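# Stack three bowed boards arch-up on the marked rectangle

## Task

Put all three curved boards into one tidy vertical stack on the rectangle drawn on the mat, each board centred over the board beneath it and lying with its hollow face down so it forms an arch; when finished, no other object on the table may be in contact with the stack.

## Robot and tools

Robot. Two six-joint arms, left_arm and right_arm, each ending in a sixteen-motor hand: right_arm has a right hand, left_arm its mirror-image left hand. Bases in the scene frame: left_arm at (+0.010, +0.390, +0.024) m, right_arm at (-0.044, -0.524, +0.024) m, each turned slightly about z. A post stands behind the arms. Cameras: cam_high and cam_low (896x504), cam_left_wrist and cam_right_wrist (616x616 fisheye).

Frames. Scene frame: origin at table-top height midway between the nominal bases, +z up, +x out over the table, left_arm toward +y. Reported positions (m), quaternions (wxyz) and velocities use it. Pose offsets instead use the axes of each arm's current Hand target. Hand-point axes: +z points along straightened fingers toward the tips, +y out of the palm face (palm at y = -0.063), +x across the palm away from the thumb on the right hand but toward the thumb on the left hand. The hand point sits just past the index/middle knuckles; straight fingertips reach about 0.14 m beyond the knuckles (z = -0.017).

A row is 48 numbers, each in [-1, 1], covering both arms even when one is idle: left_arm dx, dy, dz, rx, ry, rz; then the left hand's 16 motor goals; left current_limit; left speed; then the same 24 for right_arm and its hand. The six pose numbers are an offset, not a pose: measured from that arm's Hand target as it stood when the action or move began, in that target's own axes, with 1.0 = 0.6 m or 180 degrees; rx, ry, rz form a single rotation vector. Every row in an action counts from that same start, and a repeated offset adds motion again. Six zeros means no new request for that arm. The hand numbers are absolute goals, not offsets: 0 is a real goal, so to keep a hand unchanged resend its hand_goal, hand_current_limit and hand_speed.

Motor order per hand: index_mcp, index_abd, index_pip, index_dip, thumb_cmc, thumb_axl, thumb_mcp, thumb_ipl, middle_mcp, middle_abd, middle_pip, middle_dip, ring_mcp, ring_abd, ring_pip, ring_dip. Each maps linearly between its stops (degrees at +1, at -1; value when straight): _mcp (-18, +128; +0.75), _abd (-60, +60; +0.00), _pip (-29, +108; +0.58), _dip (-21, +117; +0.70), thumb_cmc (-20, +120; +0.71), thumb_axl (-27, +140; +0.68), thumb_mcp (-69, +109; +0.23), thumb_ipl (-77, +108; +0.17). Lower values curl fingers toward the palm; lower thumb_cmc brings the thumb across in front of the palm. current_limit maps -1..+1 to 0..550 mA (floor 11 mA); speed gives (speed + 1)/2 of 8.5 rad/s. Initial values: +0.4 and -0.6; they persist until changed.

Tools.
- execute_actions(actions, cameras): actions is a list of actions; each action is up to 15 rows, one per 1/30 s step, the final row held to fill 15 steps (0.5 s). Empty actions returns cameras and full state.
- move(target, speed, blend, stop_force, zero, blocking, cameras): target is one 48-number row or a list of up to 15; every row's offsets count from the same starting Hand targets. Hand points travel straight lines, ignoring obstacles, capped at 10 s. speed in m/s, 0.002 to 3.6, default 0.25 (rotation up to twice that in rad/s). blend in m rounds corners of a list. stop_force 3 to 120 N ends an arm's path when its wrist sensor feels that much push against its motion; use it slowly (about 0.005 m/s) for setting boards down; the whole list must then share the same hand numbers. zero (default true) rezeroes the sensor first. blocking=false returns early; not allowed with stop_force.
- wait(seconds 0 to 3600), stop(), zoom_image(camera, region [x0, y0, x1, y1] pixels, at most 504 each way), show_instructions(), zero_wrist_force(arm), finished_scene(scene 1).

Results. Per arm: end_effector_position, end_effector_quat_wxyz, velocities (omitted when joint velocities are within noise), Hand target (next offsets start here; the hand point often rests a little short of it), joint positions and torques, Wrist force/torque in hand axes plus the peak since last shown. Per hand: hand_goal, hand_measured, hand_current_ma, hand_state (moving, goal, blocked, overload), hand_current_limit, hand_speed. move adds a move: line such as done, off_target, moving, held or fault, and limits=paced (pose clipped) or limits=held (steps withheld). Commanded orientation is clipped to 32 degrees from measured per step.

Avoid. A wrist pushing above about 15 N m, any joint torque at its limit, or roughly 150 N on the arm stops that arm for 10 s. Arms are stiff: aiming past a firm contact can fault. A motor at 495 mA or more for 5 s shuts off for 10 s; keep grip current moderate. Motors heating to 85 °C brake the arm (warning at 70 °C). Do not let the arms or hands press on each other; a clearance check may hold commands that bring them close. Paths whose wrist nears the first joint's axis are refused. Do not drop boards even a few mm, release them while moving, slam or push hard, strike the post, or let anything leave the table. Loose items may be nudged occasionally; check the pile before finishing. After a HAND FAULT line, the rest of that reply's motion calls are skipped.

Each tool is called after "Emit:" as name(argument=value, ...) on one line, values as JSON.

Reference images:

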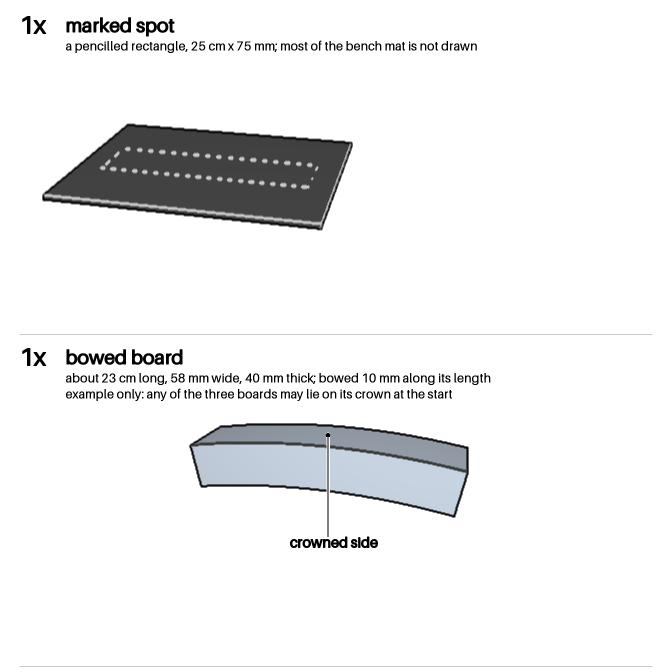

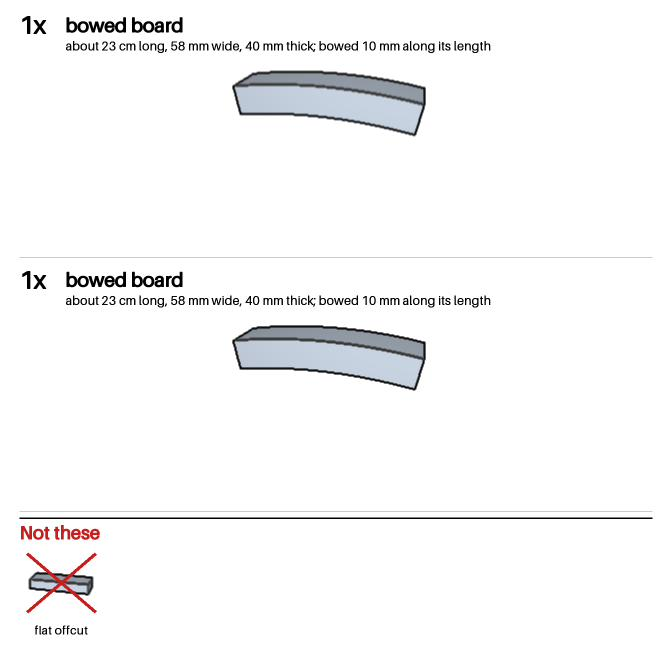

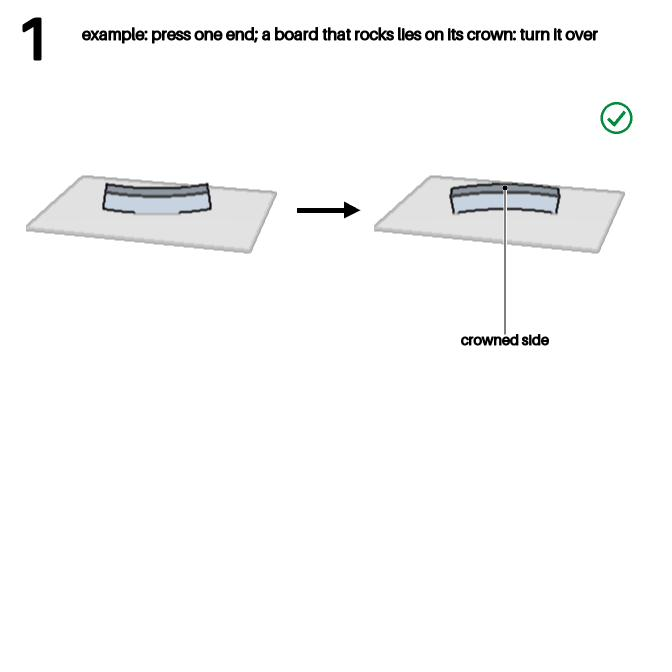

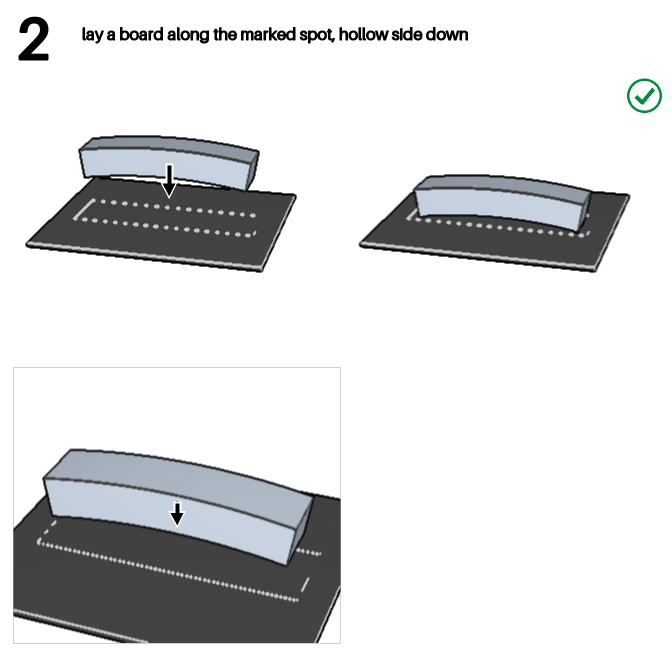

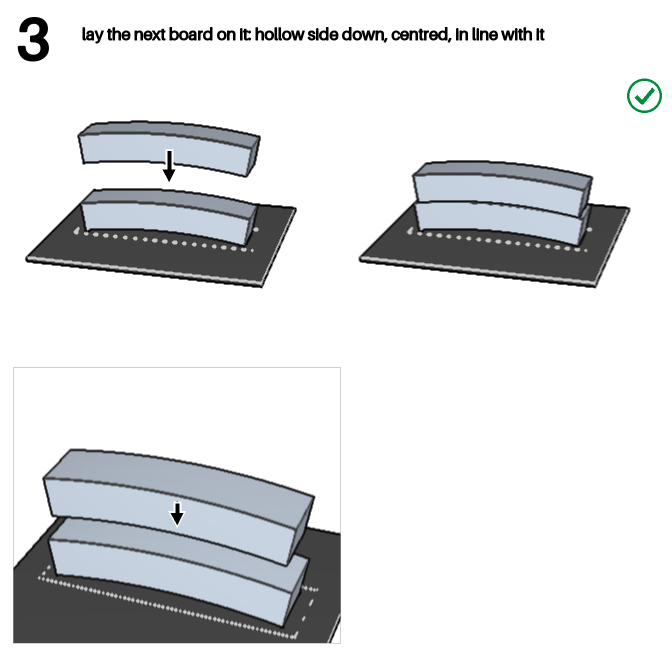

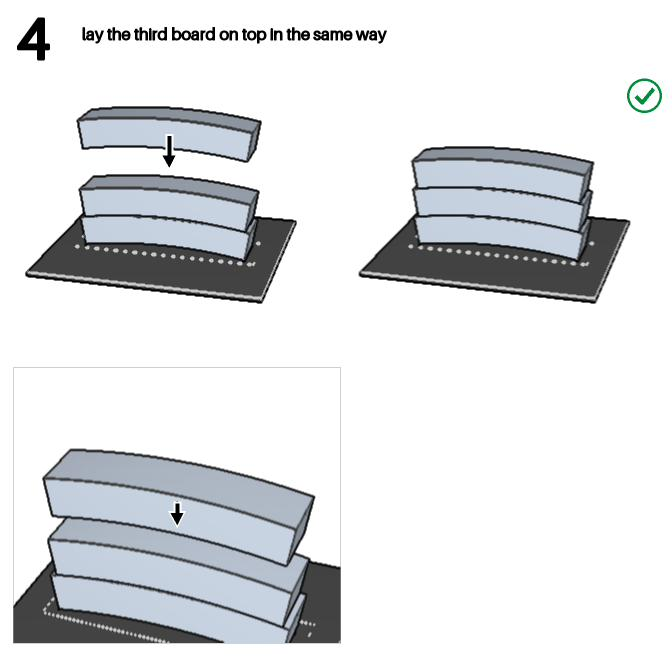

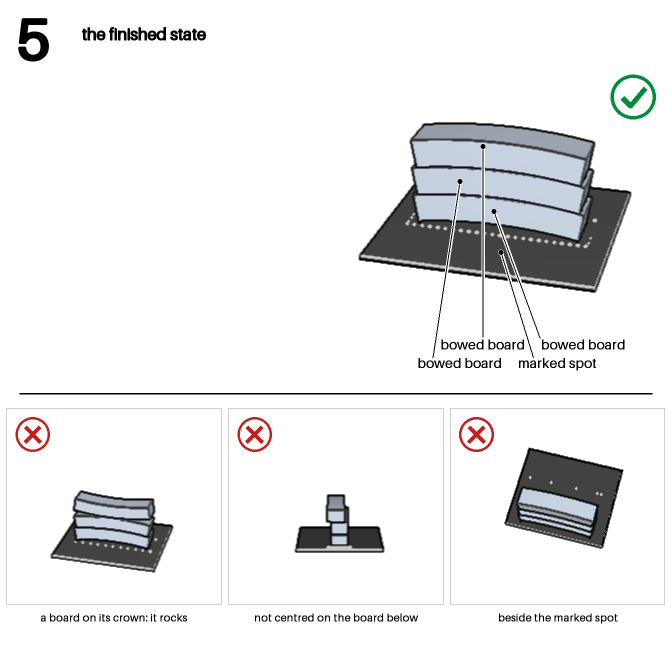

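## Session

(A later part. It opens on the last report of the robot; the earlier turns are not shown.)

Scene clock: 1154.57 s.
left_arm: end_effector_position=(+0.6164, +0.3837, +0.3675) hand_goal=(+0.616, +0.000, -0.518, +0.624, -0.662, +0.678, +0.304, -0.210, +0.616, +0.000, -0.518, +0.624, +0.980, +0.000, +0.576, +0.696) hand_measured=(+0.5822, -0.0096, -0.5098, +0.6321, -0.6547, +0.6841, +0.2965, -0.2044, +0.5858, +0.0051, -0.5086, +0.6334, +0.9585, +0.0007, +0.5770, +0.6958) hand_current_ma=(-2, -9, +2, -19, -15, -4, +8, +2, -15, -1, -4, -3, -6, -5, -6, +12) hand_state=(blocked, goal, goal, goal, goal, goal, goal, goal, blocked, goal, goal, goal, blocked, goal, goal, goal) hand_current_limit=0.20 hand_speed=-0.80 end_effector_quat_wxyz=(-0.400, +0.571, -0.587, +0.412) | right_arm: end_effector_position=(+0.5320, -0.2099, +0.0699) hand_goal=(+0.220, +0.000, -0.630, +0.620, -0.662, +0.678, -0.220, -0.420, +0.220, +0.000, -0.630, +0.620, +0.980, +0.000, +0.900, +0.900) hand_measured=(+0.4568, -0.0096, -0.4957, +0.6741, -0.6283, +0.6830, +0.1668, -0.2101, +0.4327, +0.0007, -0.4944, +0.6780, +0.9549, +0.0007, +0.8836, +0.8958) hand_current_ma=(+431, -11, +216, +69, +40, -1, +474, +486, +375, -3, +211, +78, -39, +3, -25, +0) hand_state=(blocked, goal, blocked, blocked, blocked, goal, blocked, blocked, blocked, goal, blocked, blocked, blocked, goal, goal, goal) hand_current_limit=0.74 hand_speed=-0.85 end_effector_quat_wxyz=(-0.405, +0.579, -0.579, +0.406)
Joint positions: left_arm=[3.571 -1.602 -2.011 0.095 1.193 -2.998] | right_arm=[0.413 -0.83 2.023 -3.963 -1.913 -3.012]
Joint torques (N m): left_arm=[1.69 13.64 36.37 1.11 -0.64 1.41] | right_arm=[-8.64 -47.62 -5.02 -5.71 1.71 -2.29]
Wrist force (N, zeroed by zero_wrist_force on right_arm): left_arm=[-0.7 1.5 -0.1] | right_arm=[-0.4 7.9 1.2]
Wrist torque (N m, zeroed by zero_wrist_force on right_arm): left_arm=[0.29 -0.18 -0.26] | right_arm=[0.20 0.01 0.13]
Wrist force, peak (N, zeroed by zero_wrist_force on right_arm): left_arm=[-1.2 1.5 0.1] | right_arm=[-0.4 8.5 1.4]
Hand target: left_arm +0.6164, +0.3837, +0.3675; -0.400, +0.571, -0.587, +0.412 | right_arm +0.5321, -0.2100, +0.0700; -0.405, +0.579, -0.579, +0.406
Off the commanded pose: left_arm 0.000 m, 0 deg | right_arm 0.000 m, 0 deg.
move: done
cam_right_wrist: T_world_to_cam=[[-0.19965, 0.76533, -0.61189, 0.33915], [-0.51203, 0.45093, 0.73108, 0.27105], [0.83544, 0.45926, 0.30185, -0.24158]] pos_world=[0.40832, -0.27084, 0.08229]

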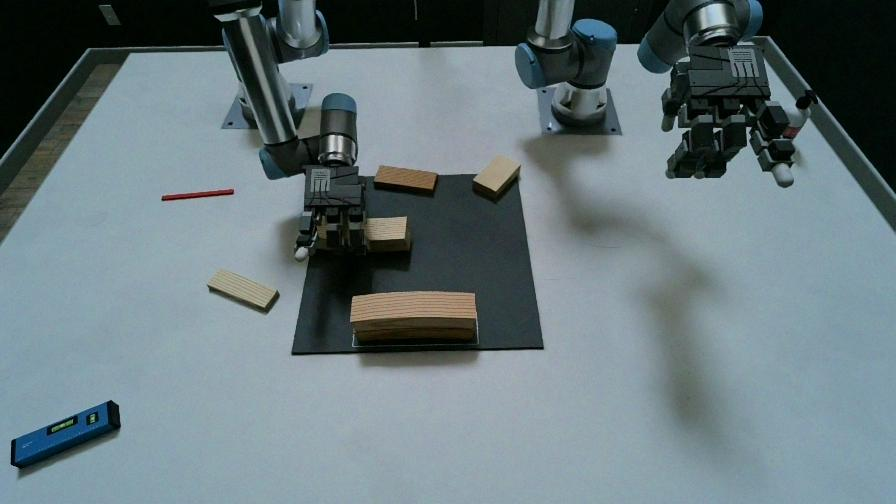

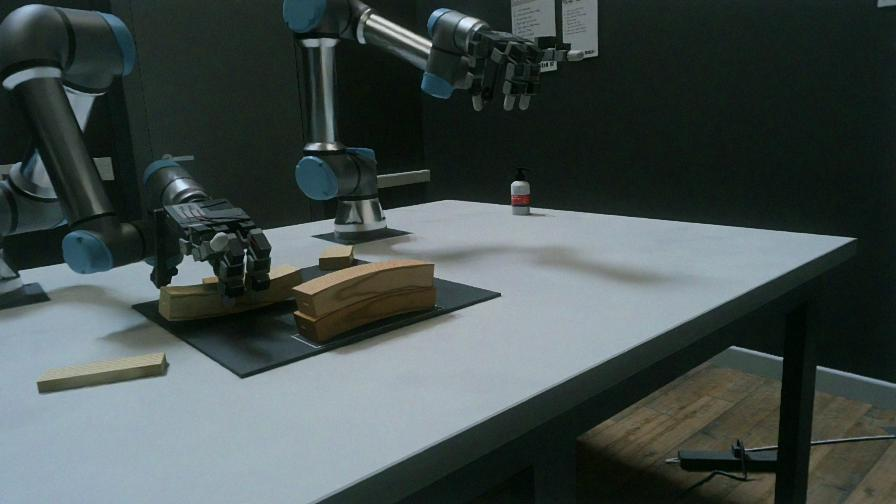

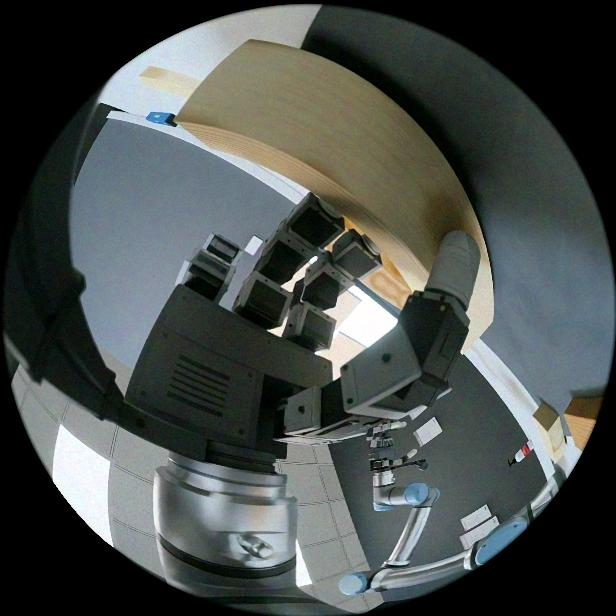

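Emit:
move(target=[0,0,0,0,0,0,0.616,0,-0.518,0.623,-0.663,0.677,0.303,-0.211,0.616,0,-0.518,0.623,0.98,0,0.576,0.696,0.2,-0.8,0,0.0345,0.0125,0,0,0,0.22,0,-0.63,0.62,-0.663,0.677,-0.22,-0.42,0.22,0,-0.63,0.62,0.98,0,0.9,0.9,0.74,-0.85], speed=0.01, stop_force=4, cameras=["cam_high","cam_low"])

Emit:
zoom_image(camera="cam_high", region=[260, 150, 420, 310])

Emit:
zoom_image(camera="cam_low", region=[100, 180, 330, 410])

Scene clock: 1164.33 s.
left_arm: end_effector_position=(+0.6164, +0.3837, +0.3675) hand_goal=(+0.616, +0.000, -0.518, +0.624, -0.662, +0.678, +0.304, -0.210, +0.616, +0.000, -0.518, +0.624, +0.980, +0.000, +0.576, +0.696) hand_measured=(+0.5822, -0.0096, -0.5098, +0.6308, -0.6547, +0.6841, +0.2955, -0.2035, +0.5858, +0.0051, -0.5086, +0.6321, +0.9597, +0.0007, +0.5757, +0.6958) hand_current_ma=(-1, -5, -1, +2, -5, +2, -12, +5, -21, -10, +3, +0, -5, +2, +5, +5) hand_state=(blocked, goal, goal, goal, goal, goal, goal, goal, blocked, goal, goal, goal, blocked, goal, goal, goal) hand_current_limit=0.20 hand_speed=-0.80 end_effector_quat_wxyz=(-0.400, +0.571, -0.587, +0.412) | right_arm: end_effector_position=(+0.5321, -0.2100, +0.0582) hand_goal=(+0.220, +0.000, -0.630, +0.620, -0.662, +0.678, -0.220, -0.420, +0.220, +0.000, -0.630, +0.620, +0.980, +0.000, +0.900, +0.900) hand_measured=(+0.4568, -0.0096, -0.4970, +0.6729, -0.6270, +0.6830, +0.1688, -0.2101, +0.4327, -0.0008, -0.4944, +0.6754, +0.9537, +0.0007, +0.8849, +0.8958) hand_current_ma=(+433, -16, +215, +74, +37, -1, +473, +487, +374, -6, +206, +75, -34, +4, -21, +3) hand_state=(blocked, goal, blocked, blocked, blocked, goal, blocked, blocked, blocked, goal, blocked, blocked, blocked, goal, goal, goal) hand_current_limit=0.74 hand_speed=-0.85 end_effector_quat_wxyz=(-0.405, +0.579, -0.579, +0.406)
Joint positions: left_arm=[3.571 -1.602 -2.011 0.095 1.193 -2.998] | right_arm=[0.413 -0.801 2.019 -3.988 -1.913 -3.013]
Joint torques (N m): left_arm=[2.22 13.83 34.69 1.03 -0.47 1.58] | right_arm=[-6.46 -52.97 -3.66 0.08 -1.59 -1.95]
Wrist force (N, zeroed by zero_wrist_force on right_arm): left_arm=[-0.6 1.4 -0.3] | right_arm=[0.1 5.2 0.8]
Wrist torque (N m, zeroed by zero_wrist_force on right_arm): left_arm=[0.29 -0.20 -0.25] | right_arm=[0.14 -0.02 0.14]
Wrist force, peak (N, zeroed by zero_wrist_force on right_arm): left_arm=[-0.8 1.8 -0.1] | right_arm=[-0.5 8.4 1.0]
Hand target: left_arm +0.6164, +0.3837, +0.3675; -0.400, +0.571, -0.587, +0.412 | right_arm +0.5321, -0.2100, +0.0582; -0.405, +0.579, -0.579, +0.406 (not the last commanded pose)
Off the commanded pose: left_arm 0.000 m, 0 deg | right_arm 0.010 m, 0 deg.
move: contact (right_arm)

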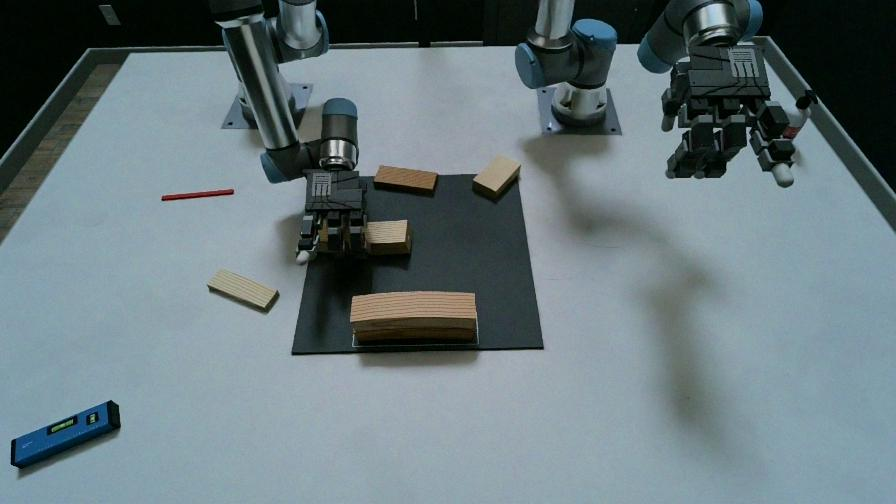

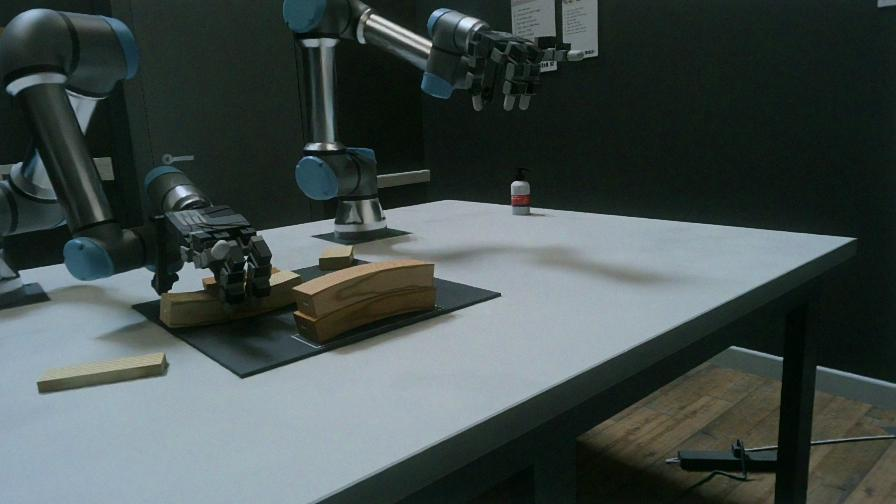

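Scaled by 3.150 from the camera's image (finer frame: 1280x720).

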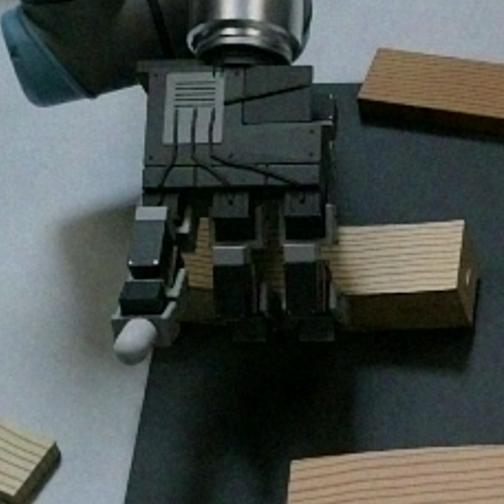

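Scaled by 2.191 from the camera's image (finer frame: 1280x720).

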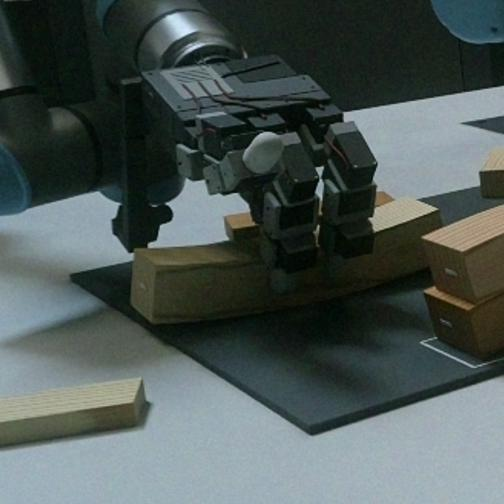

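Emit:
move(target=[0,0,0,0,0,0,0.616,0,-0.518,0.623,-0.663,0.677,0.303,-0.211,0.616,0,-0.518,0.623,0.98,0,0.576,0.696,0.2,-0.8,0,0.0125,0.00456,0,0,0,0.22,0,-0.63,0.62,-0.663,0.677,-0.22,-0.42,0.22,0,-0.63,0.62,0.98,0,0.9,0.9,0.74,-0.85], speed=0.005, stop_force=5)

Scene clock: 1168.50 s.
left_arm: end_effector_position=(+0.6164, +0.3837, +0.3675) hand_goal=(+0.616, +0.000, -0.518, +0.624, -0.662, +0.678, +0.304, -0.210, +0.616, +0.000, -0.518, +0.624, +0.980, +0.000, +0.576, +0.696) hand_measured=(+0.5822, -0.0096, -0.5086, +0.6308, -0.6534, +0.6841, +0.2955, -0.2044, +0.5858, +0.0051, -0.5073, +0.6321, +0.9597, -0.0008, +0.5770, +0.6958) hand_current_ma=(-4, -11, +4, -10, -17, +4, -11, +3, -10, -4, +2, -7, -15, +4, +1, +4) hand_state=(blocked, goal, goal, goal, goal, goal, goal, goal, blocked, goal, goal, goal, blocked, goal, goal, goal) hand_current_limit=0.20 hand_speed=-0.80 end_effector_quat_wxyz=(-0.400, +0.571, -0.587, +0.412) | right_arm: end_effector_position=(+0.5320, -0.2100, +0.0578) hand_goal=(+0.220, +0.000, -0.630, +0.620, -0.662, +0.678, -0.220, -0.420, +0.220, +0.000, -0.630, +0.620, +0.980, +0.000, +0.900, +0.900) hand_measured=(+0.4580, -0.0110, -0.4983, +0.6716, -0.6283, +0.6830, +0.1688, -0.2111, +0.4327, -0.0037, -0.4957, +0.6767, +0.9537, +0.0007, +0.8836, +0.8958) hand_current_ma=(+436, -12, +215, +70, +38, -3, +476, +486, +372, -4, +212, +77, -37, +2, -19, +4) hand_state=(blocked, goal, blocked, blocked, blocked, goal, blocked, blocked, blocked, goal, blocked, blocked, blocked, goal, goal, goal) hand_current_limit=0.74 hand_speed=-0.85 end_effector_quat_wxyz=(-0.405, +0.579, -0.579, +0.406)
Joint positions: left_arm=[3.571 -1.602 -2.011 0.095 1.193 -2.998] | right_arm=[0.413 -0.801 2.018 -3.988 -1.913 -3.013]
Joint torques (N m): left_arm=[2.57 15.16 36.23 1.13 -0.38 1.42] | right_arm=[1.53 -51.84 -2.9 0.48 -1.52 -2.06]
Wrist force (N, zeroed by zero_wrist_force on right_arm): left_arm=[-0.9 1.4 -0.1] | right_arm=[0.6 3.4 -0.2]
Wrist torque (N m, zeroed by zero_wrist_force on right_arm): left_arm=[0.28 -0.15 -0.27] | right_arm=[0.12 -0.02 0.12]
Wrist force, peak (N, zeroed by zero_wrist_force on right_arm): left_arm=[-1.3 1.5 -0.3] | right_arm=[0.2 5.8 0.7]
Hand target: left_arm +0.6164, +0.3837, +0.3675; -0.400, +0.571, -0.587, +0.412 | right_arm +0.5320, -0.2100, +0.0578; -0.405, +0.579, -0.579, +0.406 (not the last commanded pose)
Off the commanded pose: left_arm 0.000 m, 0 deg | right_arm 0.008 m, 0 deg.
move: contact (right_arm)

Emit:
move(target=[0,0,0,0,0,0,0.616,0,-0.518,0.623,-0.663,0.677,0.303,-0.211,0.616,0,-0.518,0.623,0.98,0,0.576,0.696,0.2,-0.8,0,0.0014,0.0005,0,0,0,0.22,0,-0.63,0.62,-0.663,0.677,-0.22,-0.42,0.22,0,-0.63,0.62,0.98,0,0.9,0.9,0.74,-0.85], speed=0.005)

Emit:
move(target=[0,0,0,0,0,0,0.616,0,-0.518,0.623,-0.663,0.677,0.303,-0.211,0.616,0,-0.518,0.623,0.98,0,0.576,0.696,0.2,-0.8,0,0,0,0,0,0,0.42,0,-0.515,0.65,-0.655,0.68,0.12,-0.22,0.405,0,-0.51,0.655,0.98,0,0.9,0.9,0.5,-0.95])

Emit:
move(target=[0,0,0,0,0,0,0.616,0,-0.518,0.623,-0.663,0.677,0.303,-0.211,0.616,0,-0.518,0.623,0.98,0,0.576,0.696,0.2,-0.8,0,0,0,0,0,0,0.616,0,-0.518,0.623,-0.663,0.677,0.303,-0.211,0.616,0,-0.518,0.623,0.98,0,0.9,0.9,0.2,-0.9], cameras=["cam_high","cam_low"])

Emit:
zoom_image(camera="cam_low", region=[100, 180, 330, 410])

Scene clock: 1175.97 s.
left_arm: end_effector_position=(+0.6164, +0.3837, +0.3675) hand_goal=(+0.616, +0.000, -0.518, +0.624, -0.662, +0.678, +0.304, -0.210, +0.616, +0.000, -0.518, +0.624, +0.980, +0.000, +0.576, +0.696) hand_measured=(+0.5822, -0.0096, -0.5111, +0.6321, -0.6547, +0.6830, +0.2965, -0.2044, +0.5858, +0.0051, -0.5073, +0.6321, +0.9585, +0.0021, +0.5770, +0.6958) hand_current_ma=(-7, -9, -5, -7, -9, +14, +0, +0, -12, -8, +4, +0, -6, +9, +3, +8) hand_state=(blocked, goal, goal, goal, goal, goal, goal, goal, blocked, goal, goal, goal, blocked, goal, goal, goal) hand_current_limit=0.20 hand_speed=-0.80 end_effector_quat_wxyz=(-0.400, +0.571, -0.587, +0.412) | right_arm: end_effector_position=(+0.5320, -0.2100, +0.0570) hand_goal=(+0.220, +0.000, -0.630, +0.620, -0.662, +0.678, -0.220, -0.420, +0.220, +0.000, -0.630, +0.620, +0.980, +0.000, +0.900, +0.900) hand_measured=(+0.4556, -0.0110, -0.4996, +0.6703, -0.6283, +0.6830, +0.1708, -0.2111, +0.4315, -0.0037, -0.4970, +0.6767, +0.9537, +0.0007, +0.8836, +0.8958) hand_current_ma=(+433, -8, +210, +72, +43, -2, +475, +490, +373, -4, +202, +75, -35, +3, -18, -2) hand_state=(blocked, goal, blocked, blocked, blocked, goal, blocked, blocked, blocked, goal, blocked, blocked, blocked, goal, goal, goal) hand_current_limit=0.74 hand_speed=-0.85 end_effector_quat_wxyz=(-0.405, +0.579, -0.579, +0.406)
Joint positions: left_arm=[3.571 -1.602 -2.011 0.095 1.193 -2.998] | right_arm=[0.413 -0.799 2.018 -3.99 -1.913 -3.013]
Joint torques (N m): left_arm=[2.11 15.11 35.21 0.98 -0.49 1.5] | right_arm=[1.74 -25.2 -14.12 -2.58 -1.66 -2.08]
Wrist force (N, zeroed by zero_wrist_force on right_arm): left_arm=[-0.7 1.2 0.0] | right_arm=[0.0 -0.7 -2.4]
Wrist torque (N m, zeroed by zero_wrist_force on right_arm): left_arm=[0.24 -0.17 -0.26] | right_arm=[-0.06 0.03 0.08]
Wrist force, peak (N, zeroed by zero_wrist_force on right_arm): left_arm=[-0.8 1.7 -0.1] | right_arm=[0.7 3.8 0.0]
Hand target: left_arm +0.6164, +0.3837, +0.3675; -0.400, +0.571, -0.587, +0.412 | right_arm +0.5320, -0.2100, +0.0569; -0.405, +0.579, -0.579, +0.406
Off the commanded pose: left_arm 0.000 m, 0 deg | right_arm 0.000 m, 0 deg.
move: done

Scene clock: 1176.47 s.
left_arm: end_effector_position=(+0.6164, +0.3837, +0.3675) hand_goal=(+0.616, +0.000, -0.518, +0.624, -0.662, +0.678, +0.304, -0.210, +0.616, +0.000, -0.518, +0.624, +0.980, +0.000, +0.576, +0.696) hand_measured=(+0.5822, -0.0110, -0.5086, +0.6321, -0.6534, +0.6841, +0.2965, -0.2044, +0.5858, +0.0051, -0.5086, +0.6321, +0.9585, +0.0007, +0.5757, +0.6945) hand_current_ma=(+4, -9, -2, -7, -16, +0, -3, -7, -24, -1, -7, +0, -5, +4, +10, +9) hand_state=(blocked, goal, goal, goal, goal, goal, goal, goal, blocked, goal, goal, goal, blocked, goal, goal, goal) hand_current_limit=0.20 hand_speed=-0.80 end_effector_quat_wxyz=(-0.400, +0.571, -0.587, +0.412) | right_arm: end_effector_position=(+0.5320, -0.2100, +0.0570) hand_goal=(+0.420, +0.000, -0.514, +0.650, -0.654, +0.680, +0.120, -0.220, +0.406, +0.000, -0.510, +0.656, +0.980, +0.000, +0.900, +0.900) hand_measured=(+0.4544, -0.0110, -0.4983, +0.6703, -0.6283, +0.6830, +0.1757, -0.2130, +0.4315, -0.0008, -0.4970, +0.6767, +0.9537, -0.0008, +0.8836, +0.8958) hand_current_ma=(+262, -9, +67, +22, +29, -5, +263, +263, +211, -7, +59, +21, -40, +3, -20, +1) hand_state=(moving, goal, moving, blocked, blocked, goal, moving, moving, moving, goal, moving, goal, blocked, goal, goal, goal) hand_current_limit=0.50 hand_speed=-0.95 end_effector_quat_wxyz=(-0.405, +0.579, -0.579, +0.406)
Joint positions: left_arm=[3.571 -1.602 -2.011 0.095 1.193 -2.998] | right_arm=[0.413 -0.799 2.018 -3.99 -1.913 -3.013]
Joint torques (N m): left_arm=[2.02 15.63 34.88 1.07 -0.29 1.5] | right_arm=[3.25 -24.85 -13 0.81 -1.7 -1.87]
Wrist force (N, zeroed by zero_wrist_force on right_arm): left_arm=[-1.0 1.6 0.0] | right_arm=[0.5 -1.3 0.0]
Wrist torque (N m, zeroed by zero_wrist_force on right_arm): left_arm=[0.30 -0.14 -0.29] | right_arm=[-0.08 -0.03 0.12]
Wrist force, peak (N, zeroed by zero_wrist_force on right_arm): left_arm=[-0.9 1.7 0.1] | right_arm=[0.4 -1.6 -1.5]
Hand target: left_arm +0.6164, +0.3837, +0.3675; -0.400, +0.571, -0.587, +0.412 | right_arm +0.5320, -0.2100, +0.0569; -0.405, +0.579, -0.579, +0.406
Off the commanded pose: left_arm 0.000 m, 0 deg | right_arm 0.000 m, 0 deg.
move: done

Scene clock: 1177.63 s.
left_arm: end_effector_position=(+0.6164, +0.3837, +0.3675) hand_goal=(+0.616, +0.000, -0.518, +0.624, -0.662, +0.678, +0.304, -0.210, +0.616, +0.000, -0.518, +0.624, +0.980, +0.000, +0.576, +0.696) hand_measured=(+0.5834, -0.0096, -0.5098, +0.6321, -0.6547, +0.6851, +0.2955, -0.2035, +0.5858, +0.0065, -0.5086, +0.6321, +0.9585, -0.0008, +0.5757, +0.6958) hand_current_ma=(+0, -3, -6, -9, -7, -1, -15, -1, -9, +3, +10, +4, -17, -5, +11, +10) hand_state=(blocked, goal, goal, goal, goal, goal, goal, goal, blocked, goal, goal, goal, blocked, goal, goal, goal) hand_current_limit=0.20 hand_speed=-0.80 end_effector_quat_wxyz=(-0.400, +0.571, -0.587, +0.412) | right_arm: end_effector_position=(+0.5320, -0.2100, +0.0569) hand_goal=(+0.616, +0.000, -0.518, +0.624, -0.662, +0.678, +0.304, -0.210, +0.616, +0.000, -0.518, +0.624, +0.980, +0.000, +0.900, +0.900) hand_measured=(+0.5762, -0.0096, -0.5047, +0.6321, -0.6509, +0.6830, +0.2915, -0.2120, +0.5810, -0.0023, -0.5060, +0.6321, +0.9549, +0.0007, +0.8836, +0.8958) hand_current_ma=(-56, -8, +20, +3, +4, -3, -22, +10, -55, -9, +7, +5, -37, +8, -16, -3) hand_state=(blocked, goal, goal, goal, goal, goal, goal, goal, blocked, goal, goal, goal, blocked, goal, goal, goal) hand_current_limit=0.20 hand_speed=-0.90 end_effector_quat_wxyz=(-0.405, +0.579, -0.579, +0.406)
Joint positions: left_arm=[3.571 -1.602 -2.011 0.095 1.193 -2.998] | right_arm=[0.413 -0.799 2.018 -3.99 -1.913 -3.013]
Joint torques (N m): left_arm=[2.08 14.39 34.77 0.88 -0.56 1.63] | right_arm=[3.49 -31.87 -11.53 -1.37 -1.93 -1.76]
Wrist force (N, zeroed by zero_wrist_force on right_arm): left_arm=[-0.9 1.3 0.1] | right_arm=[-0.3 3.6 -0.3]
Wrist torque (N m, zeroed by zero_wrist_force on right_arm): left_arm=[0.24 -0.14 -0.27] | right_arm=[0.03 0.01 0.15]
Wrist force, peak (N, zeroed by zero_wrist_force on right_arm): left_arm=[-1.0 1.6 0.0] | right_arm=[-0.6 3.7 -0.6]
Hand target: left_arm +0.6164, +0.3837, +0.3675; -0.400, +0.571, -0.587, +0.412 | right_arm +0.5320, -0.2100, +0.0569; -0.405, +0.579, -0.579, +0.406
Off the commanded pose: left_arm 0.000 m, 0 deg | right_arm 0.000 m, 0 deg.
move: done

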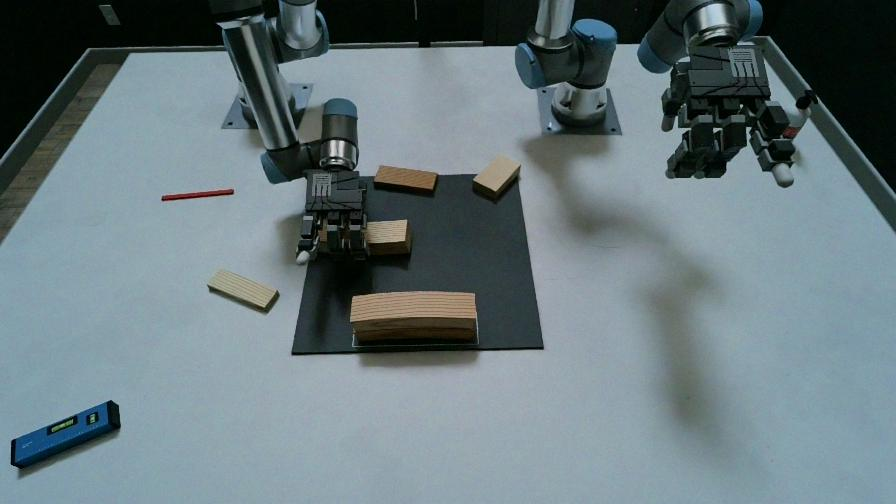

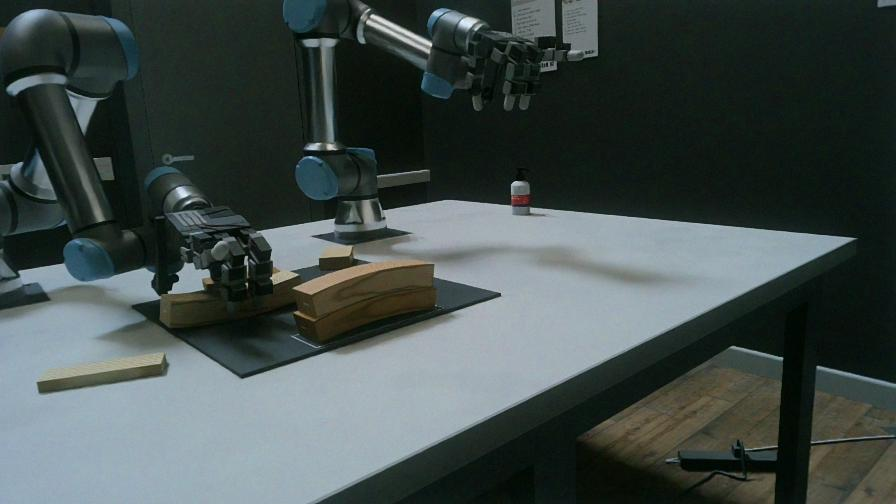

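Scaled by 2.191 from the camera's image (finer frame: 1280x720).

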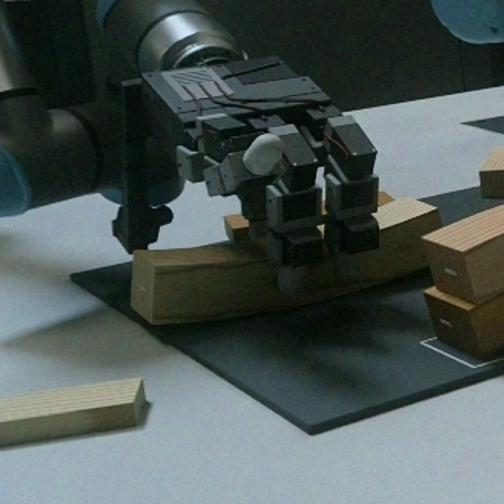

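Emit:
move(target=[0,0,0,0,0,0,0.616,0,-0.518,0.623,-0.663,0.677,0.303,-0.211,0.616,0,-0.518,0.623,0.98,0,0.576,0.696,0.2,-0.8,0,-0.1409,-0.0513,0,0,0,0.616,0,-0.518,0.623,-0.663,0.677,0.303,-0.211,0.616,0,-0.518,0.623,0.98,0,0.9,0.9,0.2,-0.9], speed=0.08, cameras=["cam_high","cam_low","cam_right_wrist"])

Emit:
zoom_image(camera="cam_high", region=[260, 150, 420, 310])

Emit:
zoom_image(camera="cam_low", region=[100, 180, 330, 410])

Scene clock: 1184.17 s.
left_arm: end_effector_position=(+0.6164, +0.3837, +0.3675) hand_goal=(+0.616, +0.000, -0.518, +0.624, -0.662, +0.678, +0.304, -0.210, +0.616, +0.000, -0.518, +0.624, +0.980, +0.000, +0.576, +0.696) hand_measured=(+0.5822, -0.0110, -0.5098, +0.6321, -0.6547, +0.6841, +0.2955, -0.2044, +0.5870, +0.0065, -0.5073, +0.6321, +0.9597, +0.0007, +0.5770, +0.6971) hand_current_ma=(+1, -8, -5, -3, +0, +0, -8, -1, -10, -2, +1, +0, -20, +6, +3, +4) hand_state=(blocked, goal, goal, goal, goal, goal, goal, goal, blocked, goal, goal, goal, blocked, goal, goal, goal) hand_current_limit=0.20 hand_speed=-0.80 end_effector_quat_wxyz=(-0.400, +0.571, -0.587, +0.412) | right_arm: end_effector_position=(+0.5320, -0.2100, +0.1470) hand_goal=(+0.616, +0.000, -0.518, +0.624, -0.662, +0.678, +0.304, -0.210, +0.616, +0.000, -0.518, +0.624, +0.980, +0.000, +0.900, +0.900) hand_measured=(+0.5750, -0.0096, -0.5047, +0.6334, -0.6509, +0.6830, +0.2925, -0.2111, +0.5798, -0.0023, -0.5073, +0.6334, +0.9537, +0.0007, +0.8836, +0.8958) hand_current_ma=(-53, -14, +18, +7, +7, +0, -21, +9, -59, -6, +11, +2, -37, +3, -13, +1) hand_state=(blocked, goal, goal, goal, goal, goal, goal, goal, blocked, goal, goal, goal, blocked, goal, goal, goal) hand_current_limit=0.20 hand_speed=-0.90 end_effector_quat_wxyz=(-0.405, +0.579, -0.579, +0.406)
Joint positions: left_arm=[3.571 -1.602 -2.011 0.095 1.193 -2.998] | right_arm=[0.413 -1.011 2.029 -3.789 -1.913 -3.013]
Joint torques (N m): left_arm=[1.22 15.2 35.87 0.89 -0.19 1.47] | right_arm=[7.34 -23.06 -12.55 -4.84 -2.95 0.71]
Wrist force (N, zeroed by zero_wrist_force on right_arm): left_arm=[-0.8 1.3 -0.2] | right_arm=[-0.5 3.5 -0.6]
Wrist torque (N m, zeroed by zero_wrist_force on right_arm): left_arm=[0.27 -0.17 -0.26] | right_arm=[0.04 0.04 0.13]
Wrist force, peak (N, zeroed by zero_wrist_force on right_arm): left_arm=[-0.9 1.8 -0.1] | right_arm=[-0.4 4.4 0.0]
Hand target: left_arm +0.6164, +0.3837, +0.3675; -0.400, +0.571, -0.587, +0.412 | right_arm +0.5320, -0.2100, +0.1469; -0.405, +0.579, -0.579, +0.406
Off the commanded pose: left_arm 0.000 m, 0 deg | right_arm 0.000 m, 0 deg.
move: done
cam_right_wrist: T_world_to_cam=[[-0.19936, 0.76531, -0.612, 0.38623], [-0.51216, 0.45107, 0.73091, 0.2148], [0.83543, 0.45916, 0.30204, -0.26491]] pos_world=[0.40832, -0.27084, 0.15939]

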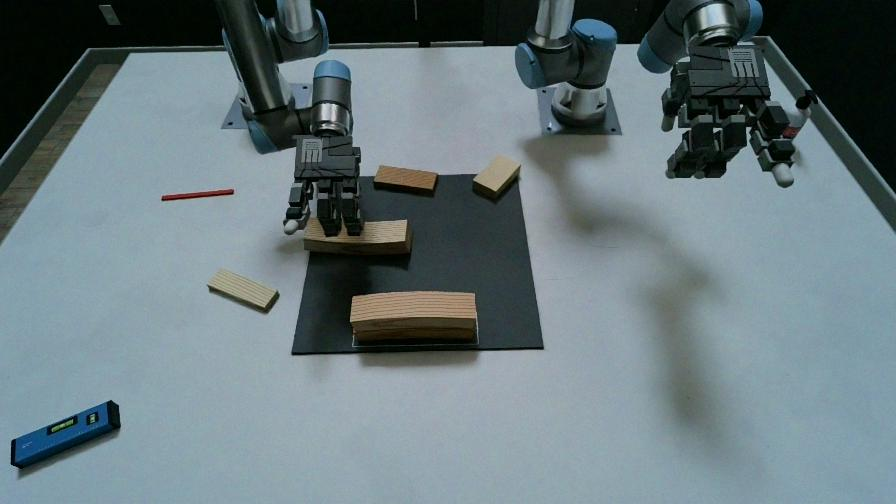

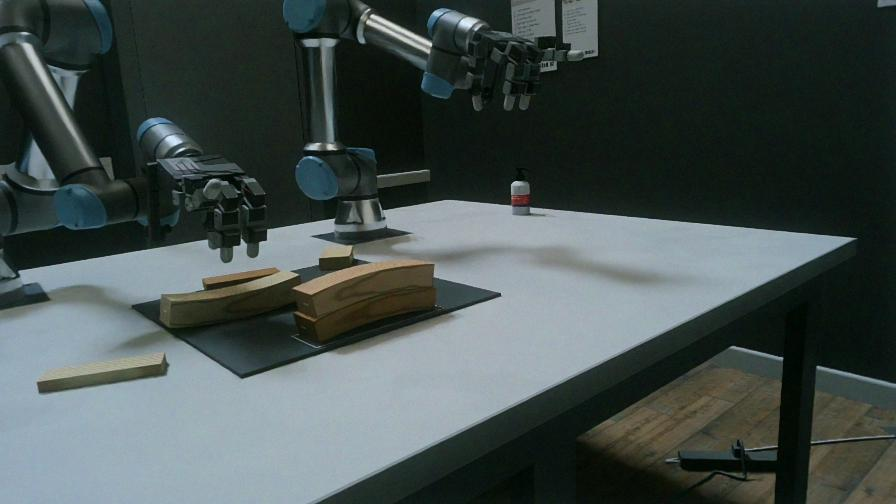

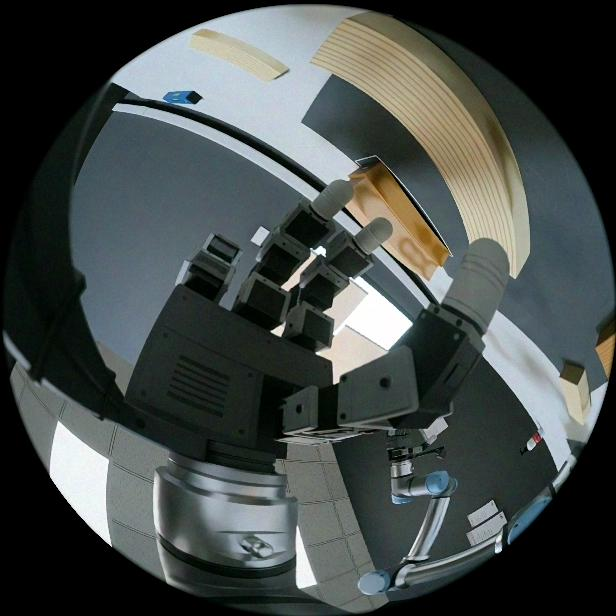

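Scaled by 3.150 from the camera's image (finer frame: 1280x720).

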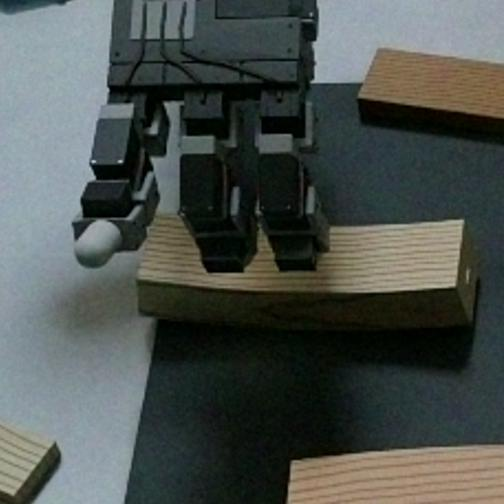

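Scaled by 2.191 from the camera's image (finer frame: 1280x720).

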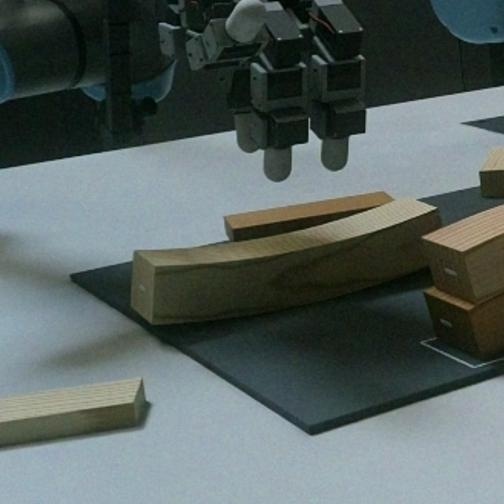

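Emit:
move(target=[0,0,0,0,0,0,0.616,0,-0.518,0.623,-0.663,0.677,0.303,-0.211,0.616,0,-0.518,0.623,0.98,0,0.576,0.696,0.2,-0.8,0.1662,0.0549,0.0047,0,0.01305,0.00475,0.616,0,-0.518,0.623,-0.514,0.677,0.303,-0.211,0.98,0,0.9,0.9,0.98,0,0.9,0.9,0.3,-0.6], speed=0.1, cameras=["cam_high","cam_low","cam_right_wrist"])

Emit:
zoom_image(camera="cam_high", region=[260, 150, 420, 310])

Emit:
zoom_image(camera="cam_low", region=[100, 180, 330, 410])

Scene clock: 1201.47 s.
left_arm: end_effector_position=(+0.6164, +0.3837, +0.3675) hand_goal=(+0.616, +0.000, -0.518, +0.624, -0.662, +0.678, +0.304, -0.210, +0.616, +0.000, -0.518, +0.624, +0.980, +0.000, +0.576, +0.696) hand_measured=(+0.5834, -0.0081, -0.5098, +0.6321, -0.6547, +0.6841, +0.2955, -0.2044, +0.5858, +0.0065, -0.5086, +0.6334, +0.9585, +0.0007, +0.5770, +0.6958) hand_current_ma=(-7, -10, -2, +0, -16, +4, -5, -2, -28, -8, -1, +0, -11, +9, +11, -6) hand_state=(blocked, goal, goal, goal, goal, goal, goal, goal, blocked, goal, goal, goal, blocked, goal, goal, goal) hand_current_limit=0.20 hand_speed=-0.80 end_effector_quat_wxyz=(-0.400, +0.571, -0.587, +0.412) | right_arm: end_effector_position=(+0.5233, -0.3097, +0.1149) hand_goal=(+0.616, +0.000, -0.518, +0.624, -0.514, +0.678, +0.304, -0.210, +0.980, +0.000, +0.900, +0.900, +0.980, +0.000, +0.900, +0.900) hand_measured=(+0.5762, -0.0110, -0.5060, +0.6321, -0.5178, +0.6820, +0.2925, -0.2111, +0.9416, -0.0023, +0.8862, +0.8971, +0.9549, +0.0021, +0.8836, +0.8958) hand_current_ma=(-52, -15, +25, +7, -10, -3, -21, +8, -60, -6, -24, -4, -35, +5, -20, -1) hand_state=(blocked, goal, goal, goal, goal, goal, goal, goal, blocked, goal, goal, goal, blocked, goal, goal, goal) hand_current_limit=0.30 hand_speed=-0.60 end_effector_quat_wxyz=(-0.396, +0.566, -0.592, +0.415) end_effector_velocity=(+0.000, +0.000, -0.001) end_effector_angular_velocity=(+0.000, +0.004, -0.003)
Joint positions: left_arm=[3.571 -1.602 -2.011 0.095 1.193 -2.998] | right_arm=[0.216 -1.003 2.196 -3.979 -1.77 -3.069]
Joint velocities: left_arm=[within noise] | right_arm=[0.001 0 -0.001 0.005 -0.004 0.002]
Joint torques (N m): left_arm=[0.85 14.77 34.78 1.07 -0.22 1.72] | right_arm=[8.15 -40.23 -15.05 0.29 -3.35 3.11]
Wrist force (N, zeroed by zero_wrist_force on right_arm): left_arm=[-0.7 1.5 -0.2] | right_arm=[-0.3 3.4 -0.1]
Wrist torque (N m, zeroed by zero_wrist_force on right_arm): left_arm=[0.30 -0.18 -0.26] | right_arm=[-0.02 0.00 0.13]
Wrist force, peak (N, zeroed by zero_wrist_force on right_arm): left_arm=[-1.0 1.6 0.0] | right_arm=[1.1 4.0 -0.3]
Hand target: left_arm +0.6164, +0.3837, +0.3675; -0.400, +0.571, -0.587, +0.412 | right_arm +0.5233, -0.3097, +0.1151; -0.397, +0.566, -0.592, +0.415
Off the commanded pose: left_arm 0.000 m, 0 deg | right_arm 0.000 m, 0 deg.
move: done
cam_right_wrist: T_world_to_cam=[[-0.16608, 0.77318, -0.61205, 0.42623], [-0.49187, 0.473, 0.73098, 0.2749], [0.85468, 0.42245, 0.30175, -0.22356]] pos_world=[0.39708, -0.36513, 0.12739]

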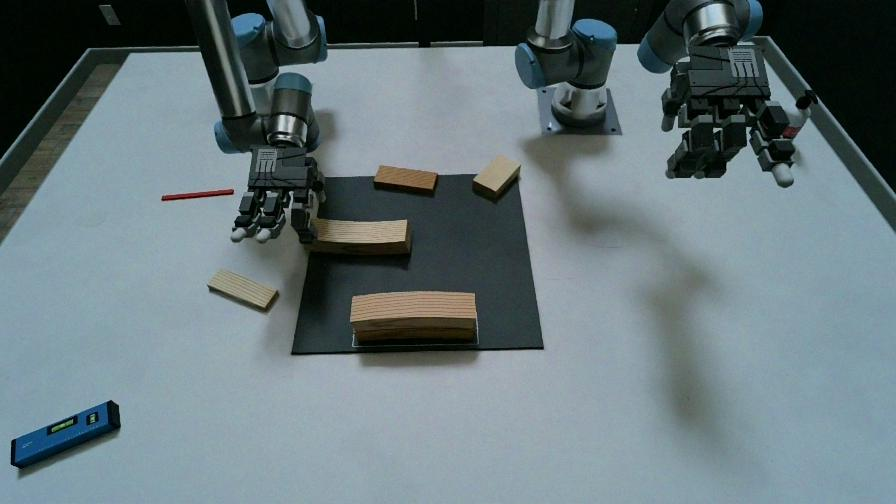

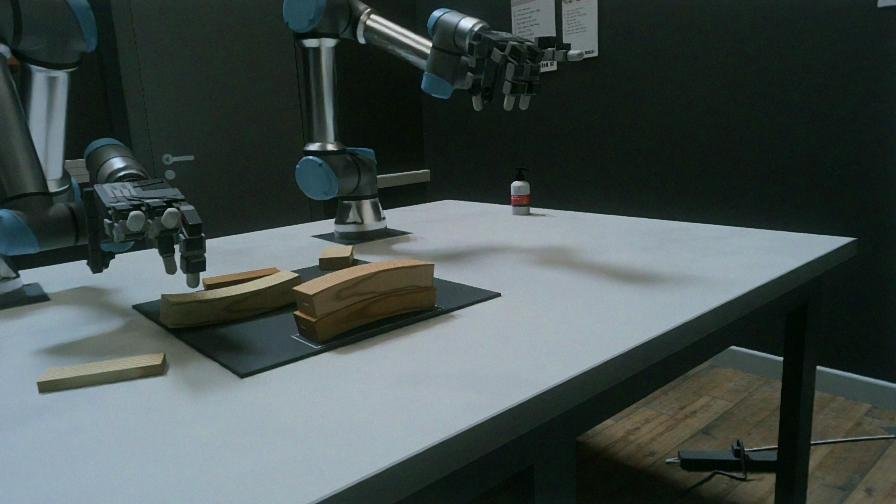

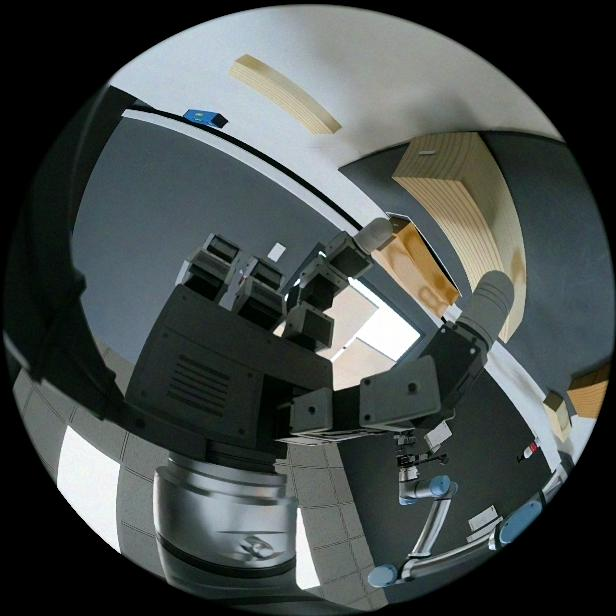

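Scaled by 3.150 from the camera's image (finer frame: 1280x720).

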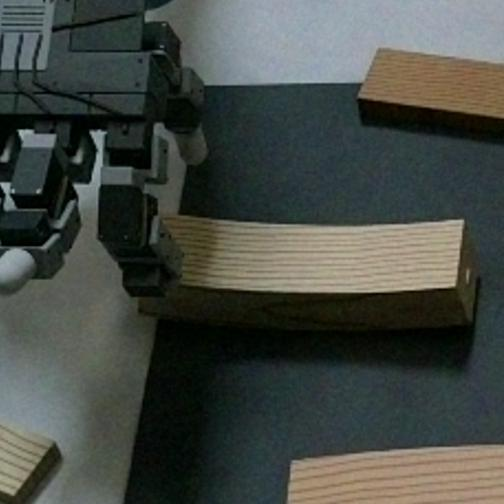

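Scaled by 2.191 from the camera's image (finer frame: 1280x720).

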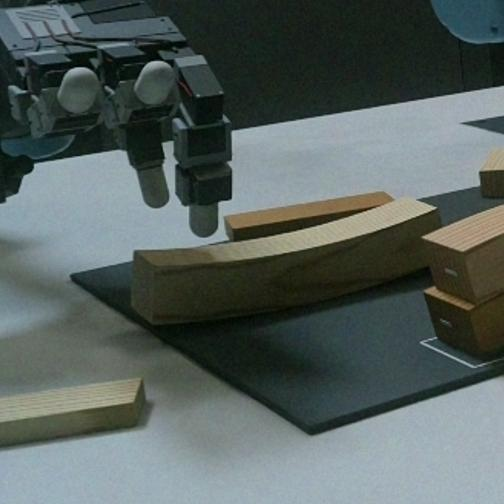

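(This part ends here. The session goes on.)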